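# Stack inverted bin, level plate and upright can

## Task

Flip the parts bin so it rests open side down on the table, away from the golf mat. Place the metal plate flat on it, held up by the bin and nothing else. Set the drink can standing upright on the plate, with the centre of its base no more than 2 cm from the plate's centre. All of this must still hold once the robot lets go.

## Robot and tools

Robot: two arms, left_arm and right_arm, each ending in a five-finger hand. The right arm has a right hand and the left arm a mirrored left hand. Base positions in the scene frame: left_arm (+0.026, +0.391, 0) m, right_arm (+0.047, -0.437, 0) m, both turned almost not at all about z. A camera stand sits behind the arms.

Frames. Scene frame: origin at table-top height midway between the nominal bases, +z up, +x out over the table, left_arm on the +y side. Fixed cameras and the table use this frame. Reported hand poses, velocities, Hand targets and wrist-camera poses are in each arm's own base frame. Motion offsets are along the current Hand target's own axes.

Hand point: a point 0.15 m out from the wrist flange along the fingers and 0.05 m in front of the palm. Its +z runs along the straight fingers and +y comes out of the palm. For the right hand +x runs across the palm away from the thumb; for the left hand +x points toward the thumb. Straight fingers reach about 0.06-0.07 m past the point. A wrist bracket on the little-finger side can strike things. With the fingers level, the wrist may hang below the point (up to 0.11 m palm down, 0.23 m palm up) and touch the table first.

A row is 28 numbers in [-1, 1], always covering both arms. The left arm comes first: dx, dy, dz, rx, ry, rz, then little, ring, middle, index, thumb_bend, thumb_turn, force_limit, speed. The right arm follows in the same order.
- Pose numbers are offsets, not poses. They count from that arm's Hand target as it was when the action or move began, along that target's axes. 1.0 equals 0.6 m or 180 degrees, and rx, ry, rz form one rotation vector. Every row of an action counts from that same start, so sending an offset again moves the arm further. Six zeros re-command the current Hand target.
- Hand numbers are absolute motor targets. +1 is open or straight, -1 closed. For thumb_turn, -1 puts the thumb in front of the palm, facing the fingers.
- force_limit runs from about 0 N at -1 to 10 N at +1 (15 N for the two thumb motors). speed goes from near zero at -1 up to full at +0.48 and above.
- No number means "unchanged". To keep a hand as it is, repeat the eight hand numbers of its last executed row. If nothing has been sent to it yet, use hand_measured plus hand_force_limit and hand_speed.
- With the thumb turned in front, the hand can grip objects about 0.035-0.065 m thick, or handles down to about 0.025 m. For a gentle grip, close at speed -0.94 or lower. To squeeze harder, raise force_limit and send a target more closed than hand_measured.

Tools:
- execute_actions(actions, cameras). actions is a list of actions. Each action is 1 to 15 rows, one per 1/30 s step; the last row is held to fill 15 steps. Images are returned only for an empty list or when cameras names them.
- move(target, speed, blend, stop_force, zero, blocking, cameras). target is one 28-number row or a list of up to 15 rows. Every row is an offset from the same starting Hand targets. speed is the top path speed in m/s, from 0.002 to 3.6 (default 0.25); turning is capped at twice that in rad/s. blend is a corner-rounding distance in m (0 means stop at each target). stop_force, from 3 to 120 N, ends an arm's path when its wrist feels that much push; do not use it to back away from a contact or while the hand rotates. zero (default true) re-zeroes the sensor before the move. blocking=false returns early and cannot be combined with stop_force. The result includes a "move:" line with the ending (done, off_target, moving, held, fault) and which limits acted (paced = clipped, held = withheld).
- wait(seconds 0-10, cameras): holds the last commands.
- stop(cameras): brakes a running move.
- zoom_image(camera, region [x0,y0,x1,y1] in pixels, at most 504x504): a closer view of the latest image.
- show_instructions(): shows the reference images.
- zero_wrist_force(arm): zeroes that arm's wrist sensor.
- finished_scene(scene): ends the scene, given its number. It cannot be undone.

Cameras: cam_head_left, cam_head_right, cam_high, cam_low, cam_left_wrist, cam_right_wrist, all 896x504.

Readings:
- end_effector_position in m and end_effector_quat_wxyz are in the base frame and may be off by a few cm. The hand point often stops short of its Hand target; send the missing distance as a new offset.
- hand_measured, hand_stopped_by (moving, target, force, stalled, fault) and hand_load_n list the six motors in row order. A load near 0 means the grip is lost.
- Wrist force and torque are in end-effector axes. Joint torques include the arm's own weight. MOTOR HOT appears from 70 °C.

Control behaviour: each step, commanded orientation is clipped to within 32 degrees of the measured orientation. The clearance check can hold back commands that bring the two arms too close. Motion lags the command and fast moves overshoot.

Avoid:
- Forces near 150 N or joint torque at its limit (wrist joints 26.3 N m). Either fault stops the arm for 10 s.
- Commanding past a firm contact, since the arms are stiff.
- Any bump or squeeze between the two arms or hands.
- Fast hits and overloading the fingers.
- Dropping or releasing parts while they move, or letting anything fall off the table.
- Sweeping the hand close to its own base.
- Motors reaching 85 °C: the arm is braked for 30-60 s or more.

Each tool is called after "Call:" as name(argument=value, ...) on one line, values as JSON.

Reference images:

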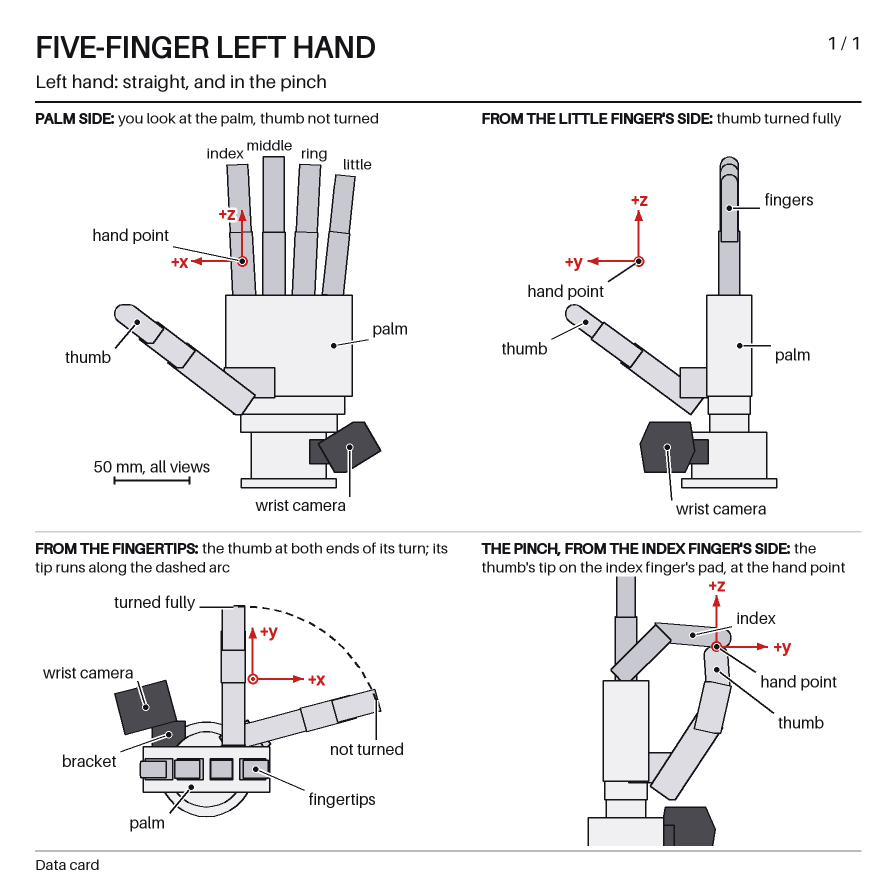

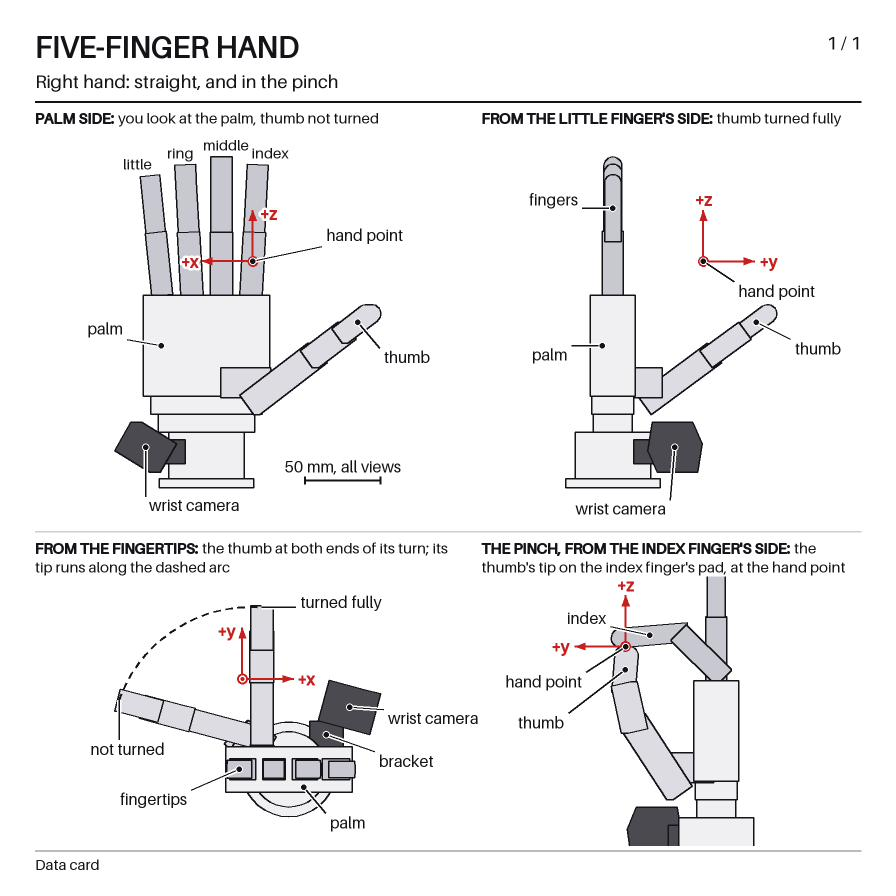

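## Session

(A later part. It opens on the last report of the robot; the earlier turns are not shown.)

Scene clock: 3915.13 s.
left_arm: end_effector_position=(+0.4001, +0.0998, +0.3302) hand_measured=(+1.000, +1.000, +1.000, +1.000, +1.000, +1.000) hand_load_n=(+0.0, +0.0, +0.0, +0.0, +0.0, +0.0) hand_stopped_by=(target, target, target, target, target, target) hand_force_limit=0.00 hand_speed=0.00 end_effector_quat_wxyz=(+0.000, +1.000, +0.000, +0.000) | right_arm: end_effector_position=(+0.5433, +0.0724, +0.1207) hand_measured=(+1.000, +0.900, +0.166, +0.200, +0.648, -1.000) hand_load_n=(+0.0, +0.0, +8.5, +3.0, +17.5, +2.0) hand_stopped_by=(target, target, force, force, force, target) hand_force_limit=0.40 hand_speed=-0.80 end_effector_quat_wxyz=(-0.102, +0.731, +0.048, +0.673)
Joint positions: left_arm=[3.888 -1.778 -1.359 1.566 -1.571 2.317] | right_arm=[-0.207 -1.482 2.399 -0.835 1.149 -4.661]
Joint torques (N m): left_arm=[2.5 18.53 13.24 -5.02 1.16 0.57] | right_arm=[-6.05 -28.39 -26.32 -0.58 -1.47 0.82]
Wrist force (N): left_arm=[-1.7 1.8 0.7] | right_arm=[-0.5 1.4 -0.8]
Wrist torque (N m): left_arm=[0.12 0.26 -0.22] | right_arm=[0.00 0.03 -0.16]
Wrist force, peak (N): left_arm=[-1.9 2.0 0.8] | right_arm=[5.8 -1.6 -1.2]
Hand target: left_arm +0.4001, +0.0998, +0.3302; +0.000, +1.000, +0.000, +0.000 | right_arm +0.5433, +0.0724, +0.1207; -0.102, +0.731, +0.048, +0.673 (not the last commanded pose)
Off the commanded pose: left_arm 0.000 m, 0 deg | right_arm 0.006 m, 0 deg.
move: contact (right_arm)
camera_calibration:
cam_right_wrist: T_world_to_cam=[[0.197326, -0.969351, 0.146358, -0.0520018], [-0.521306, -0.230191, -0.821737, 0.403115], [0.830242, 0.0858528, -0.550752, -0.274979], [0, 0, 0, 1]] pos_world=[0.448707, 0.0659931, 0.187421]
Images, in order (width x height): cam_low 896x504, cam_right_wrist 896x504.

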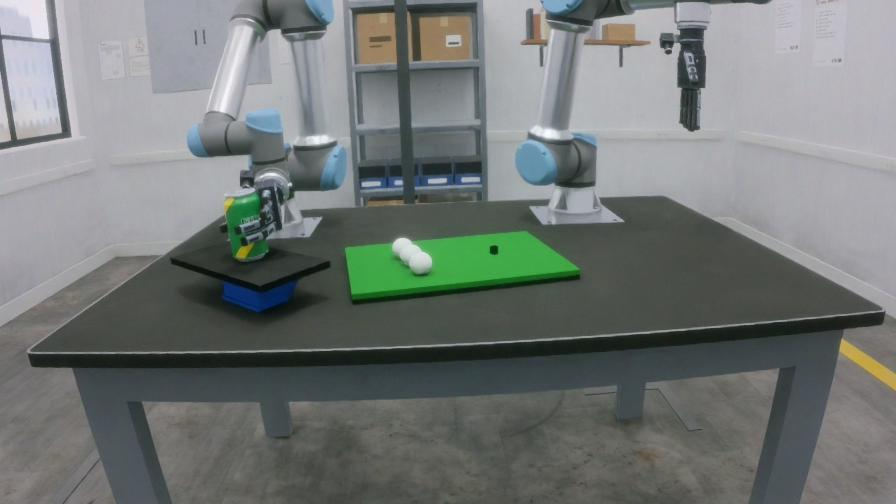

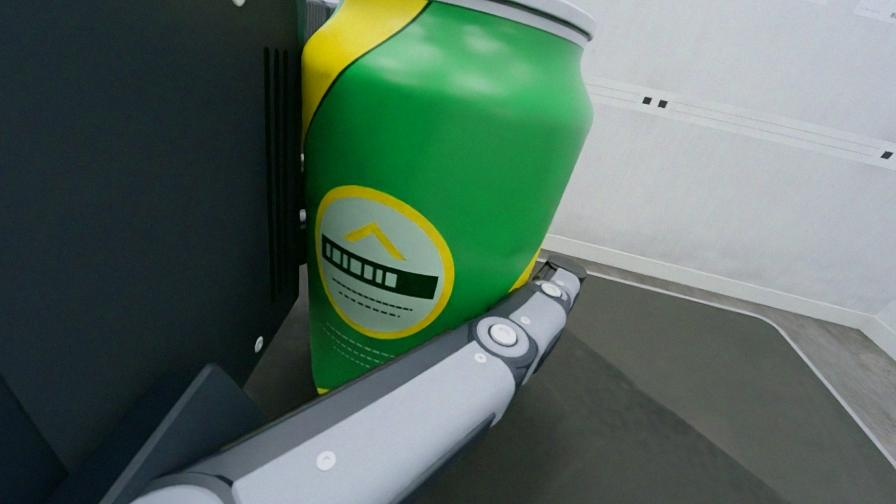

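Call:
move(target=[0,0,0,0,0,0,1,1,1,1,1,1,0,0,0,0,0,0,0,0,1,0.9,0.26,0.29,0.72,-1,0.4,-0.85], cameras=["cam_low","cam_right_wrist"])

Call:
zoom_image(camera="cam_low", region=[160, 170, 340, 320])

Scene clock: 3922.53 s.
left_arm: end_effector_position=(+0.4001, +0.0998, +0.3302) hand_measured=(+1.000, +1.000, +1.000, +1.000, +1.000, +1.000) hand_load_n=(+0.0, +0.0, +0.0, +0.0, +0.0, +0.0) hand_stopped_by=(target, target, target, target, target, target) hand_force_limit=0.00 hand_speed=0.00 end_effector_quat_wxyz=(+0.000, +1.000, +0.000, +0.000) | right_arm: end_effector_position=(+0.5433, +0.0724, +0.1207) hand_measured=(+1.000, +0.900, +0.260, +0.290, +0.720, -1.000) hand_load_n=(+0.0, +0.0, +0.0, +0.0, +0.0, +0.5) hand_stopped_by=(target, target, target, target, target, target) hand_force_limit=0.40 hand_speed=-0.85 end_effector_quat_wxyz=(-0.102, +0.731, +0.048, +0.673)
Joint positions: left_arm=[3.888 -1.778 -1.359 1.566 -1.571 2.317] | right_arm=[-0.207 -1.482 2.399 -0.835 1.149 -4.661]
Joint torques (N m): left_arm=[2.53 19.46 14.16 -4.96 1.34 0.55] | right_arm=[-5.8 -26.19 -24.68 -2.88 -0.03 -0.44]
Wrist force (N): left_arm=[-1.8 2.0 0.7] | right_arm=[0.6 -1.0 -0.9]
Wrist torque (N m): left_arm=[0.15 0.26 -0.23] | right_arm=[-0.08 0.04 -0.13]
Wrist force, peak (N): left_arm=[-1.8 2.3 0.7] | right_arm=[1.3 1.3 -1.5]
Hand target: left_arm +0.4001, +0.0998, +0.3302; +0.000, +1.000, +0.000, +0.000 | right_arm +0.5433, +0.0724, +0.1207; -0.102, +0.731, +0.048, +0.673
Off the commanded pose: left_arm 0.000 m, 0 deg | right_arm 0.000 m, 0 deg.
move: done
camera_calibration:
cam_right_wrist: T_world_to_cam=[[0.197306, -0.969356, 0.146354, -0.0519917], [-0.521241, -0.230169, -0.821785, 0.403093], [0.830288, 0.0858576, -0.550682, -0.275013], [0, 0, 0, 1]] pos_world=[0.448707, 0.0659931, 0.187421]
Images, in order (width x height): cam_low 896x504, cam_right_wrist 896x504.

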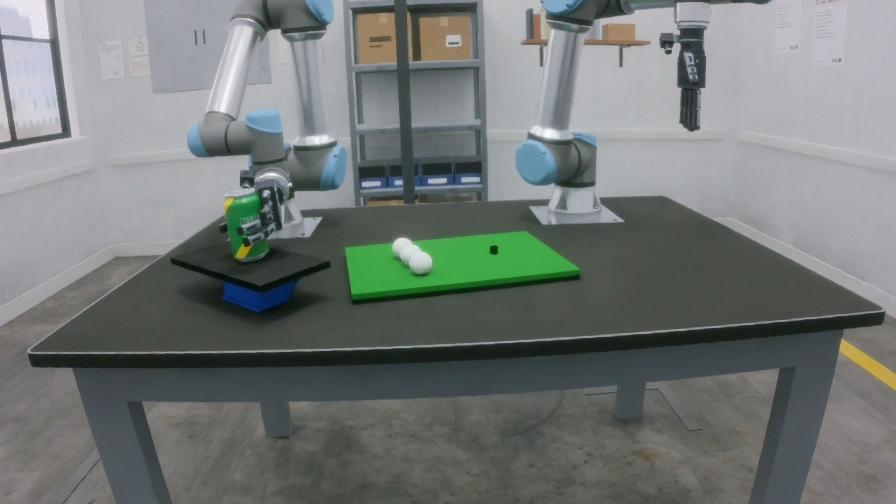

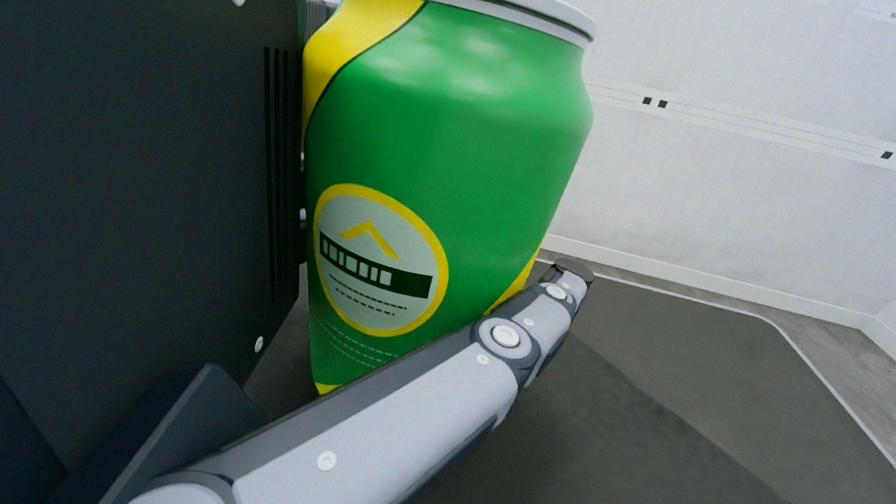

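Scaled by 2.800.

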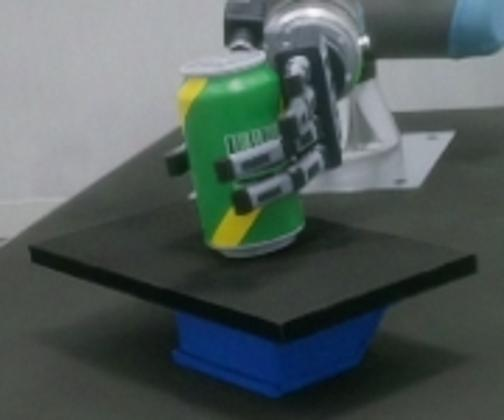

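Call:
move(target=[[0,0,0,0,0,0,1,1,1,1,1,1,0,0,0,0,0,0,0,0,1,0.9,0.9,0.9,1,-1,0.4,-0.6],[0,0,0,0,0,0,1,1,1,1,1,1,0,0,0,-0.006,0,0,0,0,1,0.9,0.9,0.9,1,-1,0.4,-0.6],[0,0,0,0,0,0,1,1,1,1,1,1,0,0,0,-0.006,-0.25,0,0,0,1,0.9,0.9,0.9,1,-1,0.4,-0.6]], speed=0.06, cameras=["cam_low","cam_right_wrist","cam_high","cam_head_left"])

Call:
zoom_image(camera="cam_low", region=[160, 170, 340, 320])

Call:
zoom_image(camera="cam_high", region=[240, 280, 420, 400])

Scene clock: 3943.33 s.
left_arm: end_effector_position=(+0.4001, +0.0998, +0.3302) hand_measured=(+1.000, +1.000, +1.000, +1.000, +1.000, +1.000) hand_load_n=(+0.0, +0.0, +0.0, +0.0, +0.0, +0.0) hand_stopped_by=(target, target, target, target, target, target) hand_force_limit=0.00 hand_speed=0.00 end_effector_quat_wxyz=(+0.000, +1.000, +0.000, +0.000) | right_arm: end_effector_position=(+0.4331, +0.0523, +0.1286) hand_measured=(+1.000, +0.900, +0.900, +0.900, +1.000, -1.000) hand_load_n=(+0.0, +0.0, +0.0, +0.0, +0.0, +0.0) hand_stopped_by=(target, target, target, target, target, target) hand_force_limit=0.40 hand_speed=-0.60 end_effector_quat_wxyz=(-0.101, +0.731, +0.047, +0.673)
Joint positions: left_arm=[3.888 -1.778 -1.359 1.566 -1.571 2.317] | right_arm=[-0.485 -1.87 2.689 -0.722 0.875 -4.69]
Joint torques (N m): left_arm=[2.6 18.75 12.53 -4.89 1.27 0.54] | right_arm=[6.25 6.6 -26.77 -2.85 1.17 1.26]
Wrist force (N): left_arm=[-1.7 1.8 0.8] | right_arm=[1.1 -0.2 -0.7]
Wrist torque (N m): left_arm=[0.10 0.26 -0.22] | right_arm=[-0.04 -0.02 -0.07]
Wrist force, peak (N): left_arm=[-2.1 2.0 0.5] | right_arm=[0.9 -0.4 -2.2]
Hand target: left_arm +0.4001, +0.0998, +0.3302; +0.000, +1.000, +0.000, +0.000 | right_arm +0.4331, +0.0523, +0.1286; -0.101, +0.731, +0.047, +0.673 (not the last commanded pose)
Off the commanded pose: left_arm 0.000 m, 0 deg | right_arm 0.038 m, 0 deg.
move: held (right_arm; a check stopped the path); path passed 2 of 3 targets; limits=held
pose unreachable (right arm): on one or more control steps of this call, first in action 0 (counted from 0), this arm could not follow its commanded pose, so it was not sent that pose on those steps. It may still have moved: this result reports where it is.
cause: moving toward the commanded pose would bring two parts of the arm too close to each other (joints 3 (elbow) to 5 (wrist 2) lie between them).
camera_calibration:
cam_right_wrist: T_world_to_cam=[[0.194604, -0.969873, 0.146546, -0.0497018], [-0.521767, -0.228867, -0.821815, 0.347714], [0.830595, 0.0834653, -0.550586, -0.177482], [0, 0, 0, 1]] pos_world=[0.338514, 0.0461893, 0.195321]
Images, in order (width x height): cam_head_left 896x504, cam_high 896x504, cam_low 896x504, cam_right_wrist 896x504.

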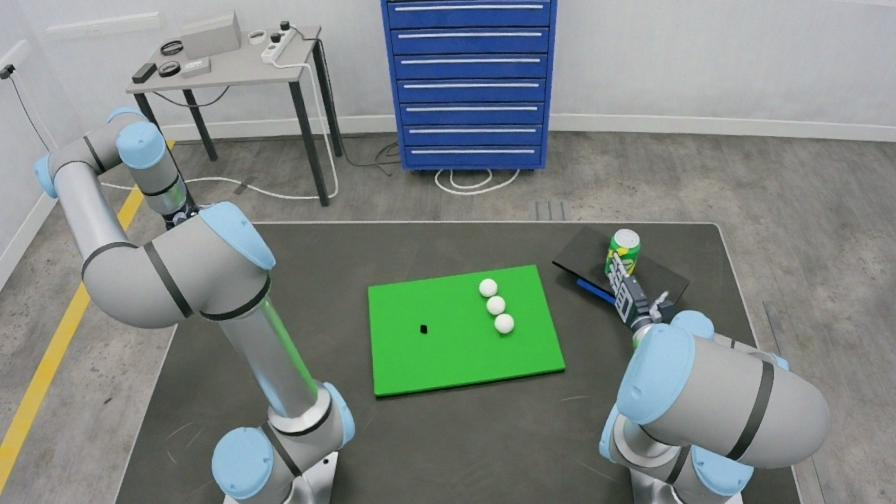

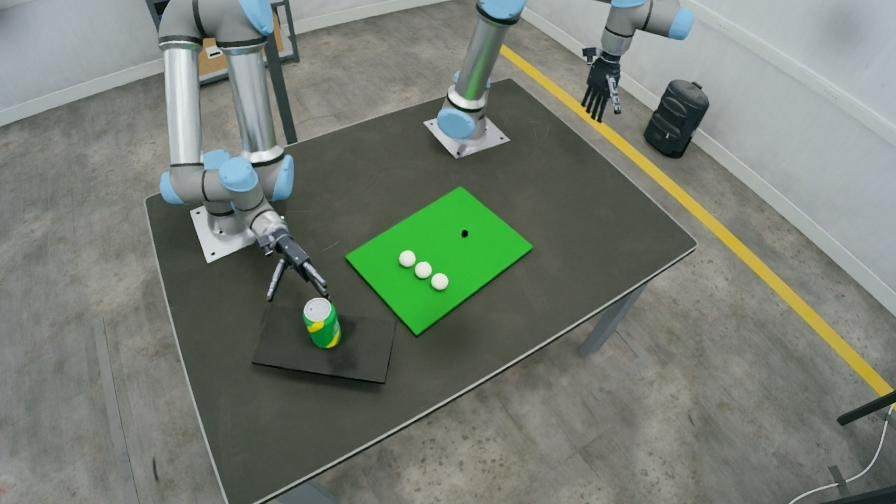

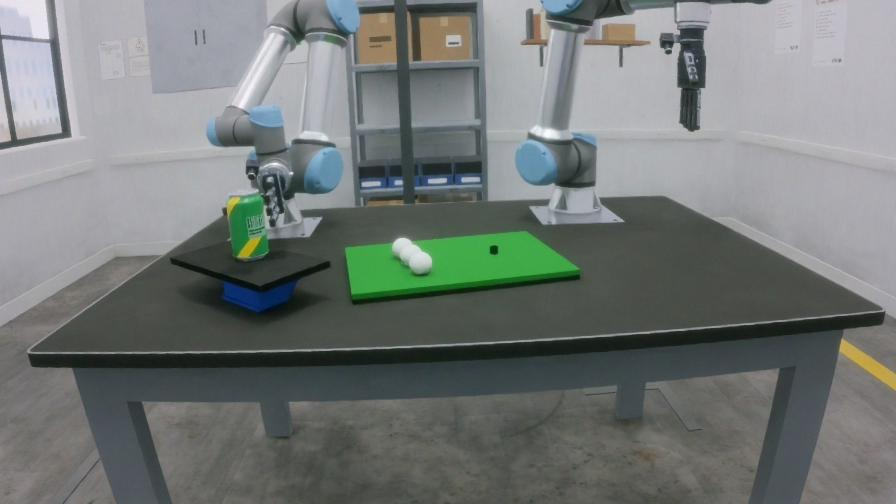

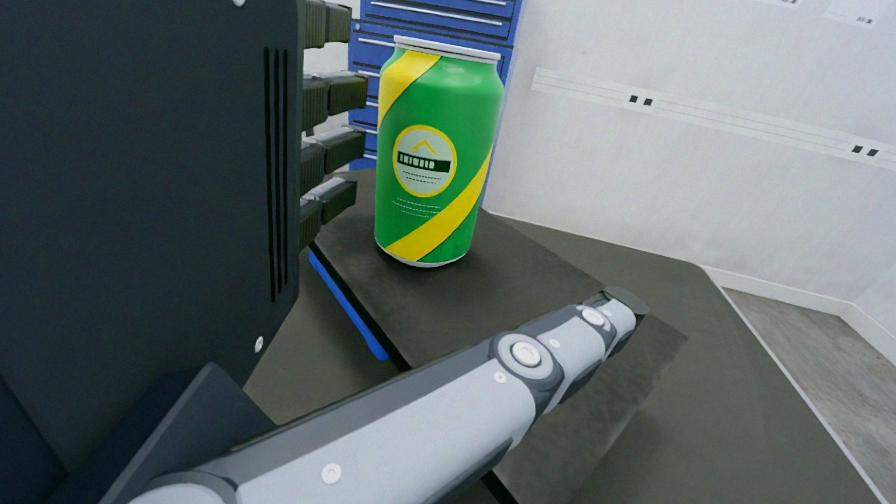

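Scaled by 2.800.

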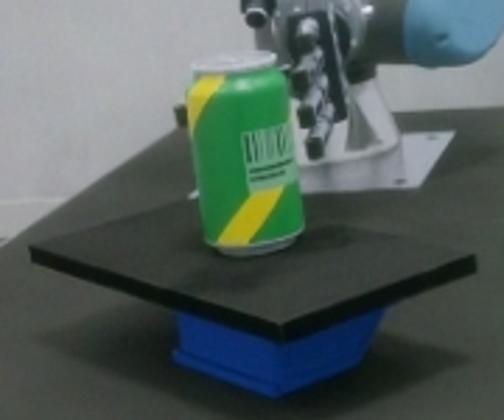

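Scaled by 2.800.

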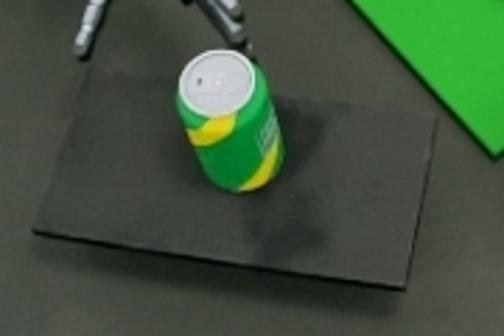

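Call:
zoom_image(camera="cam_right_wrist", region=[300, 140, 720, 376])

Scaled by 1.200.

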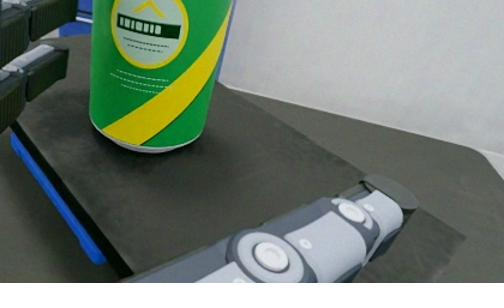

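Call:
zoom_image(camera="cam_head_left", region=[540, 210, 720, 330])

Scaled by 2.800.

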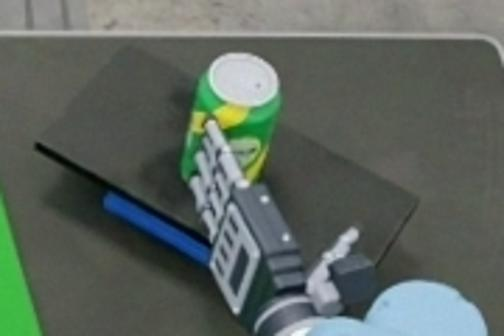

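Call:
move(target=[0,0,0,0,0,0,1,1,1,1,1,1,0,0,0.249,0,-0.0218,0,0,0,1,0.9,0.9,0.9,1,-1,0.4,-0.6], speed=0.1, cameras=["cam_low","cam_high","cam_head_left"])

Call:
zoom_image(camera="cam_head_left", region=[540, 210, 720, 330])

Scene clock: 4011.23 s.
left_arm: end_effector_position=(+0.4001, +0.0998, +0.3302) hand_measured=(+1.000, +1.000, +1.000, +1.000, +1.000, +1.000) hand_load_n=(+0.0, +0.0, +0.0, +0.0, +0.0, +0.0) hand_stopped_by=(target, target, target, target, target, target) hand_force_limit=0.00 hand_speed=0.00 end_effector_quat_wxyz=(+0.000, +1.000, +0.000, +0.000) | right_arm: end_effector_position=(+0.4339, +0.0395, +0.2780) hand_measured=(+1.000, +0.900, +0.900, +0.900, +1.000, -1.000) hand_load_n=(+0.0, +0.0, +0.0, +0.0, +0.0, +0.0) hand_stopped_by=(target, target, target, target, target, target) hand_force_limit=0.40 hand_speed=-0.60 end_effector_quat_wxyz=(-0.101, +0.731, +0.047, +0.673)
Joint positions: left_arm=[3.888 -1.778 -1.359 1.566 -1.571 2.317] | right_arm=[-0.566 -2.184 2.386 -0.097 0.794 -4.701]
Joint torques (N m): left_arm=[1.99 18.02 13.5 -4.93 1.18 0.45] | right_arm=[-6.83 -7.77 -31.9 1.24 -1.55 -1.62]
Wrist force (N): left_arm=[-1.8 1.9 0.6] | right_arm=[1.0 0.1 -0.9]
Wrist torque (N m): left_arm=[0.14 0.27 -0.24] | right_arm=[0.01 -0.01 0.03]
Wrist force, peak (N): left_arm=[-2.0 2.0 0.7] | right_arm=[1.6 0.0 -0.7]
Hand target: left_arm +0.4001, +0.0998, +0.3302; +0.000, +1.000, +0.000, +0.000 | right_arm +0.4339, +0.0395, +0.2780; -0.101, +0.731, +0.047, +0.673
Off the commanded pose: left_arm 0.000 m, 0 deg | right_arm 0.000 m, 0 deg.
move: done
Images, in order (width x height): cam_head_left 896x504, cam_high 896x504, cam_low 896x504.

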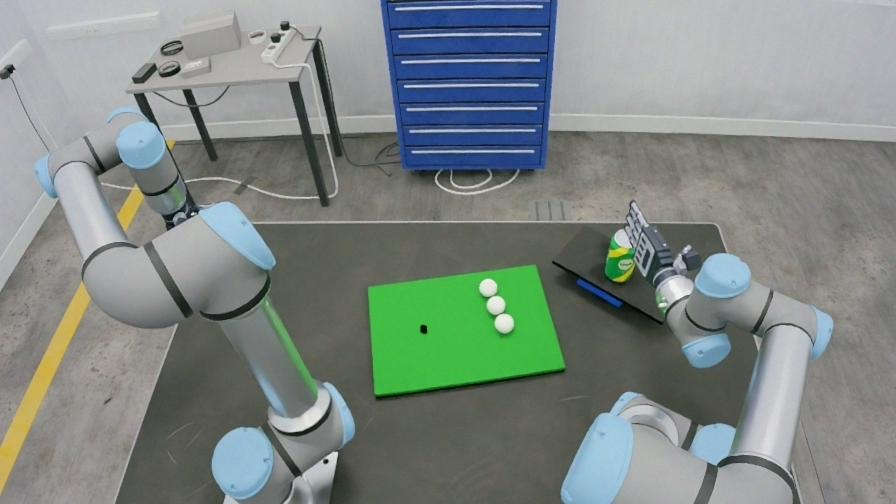

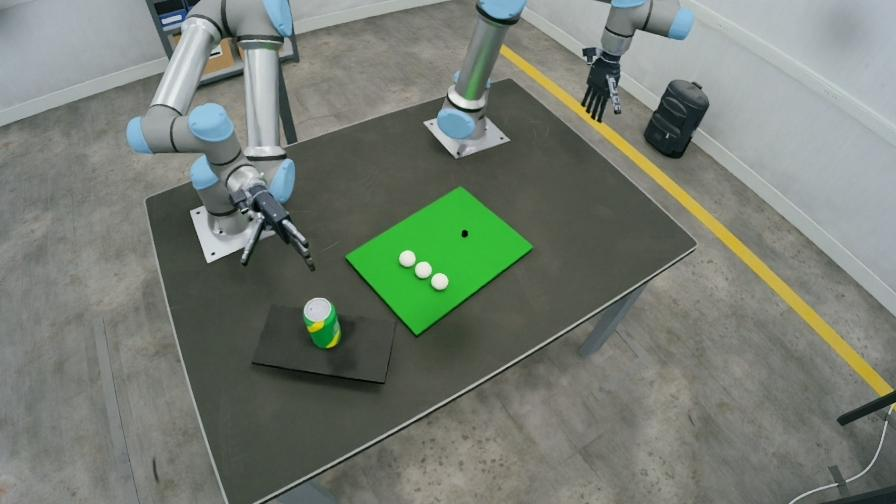

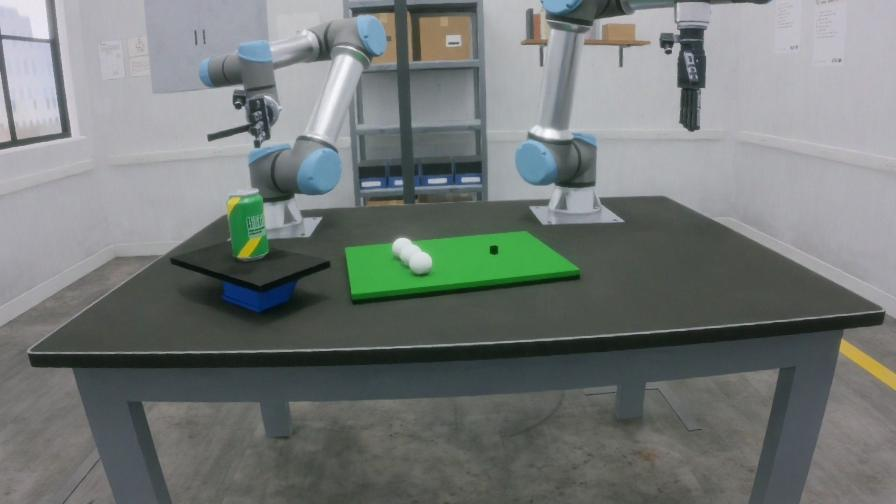

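Scaled by 2.800.

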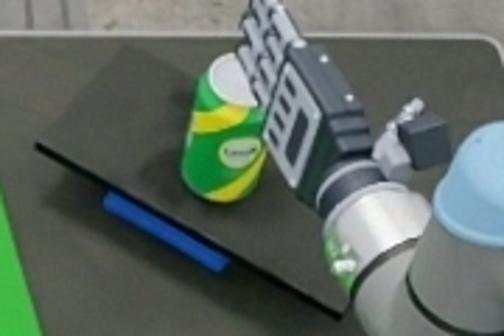

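Call:
finished_scene(scene=1)

The scene is finished: the task was done.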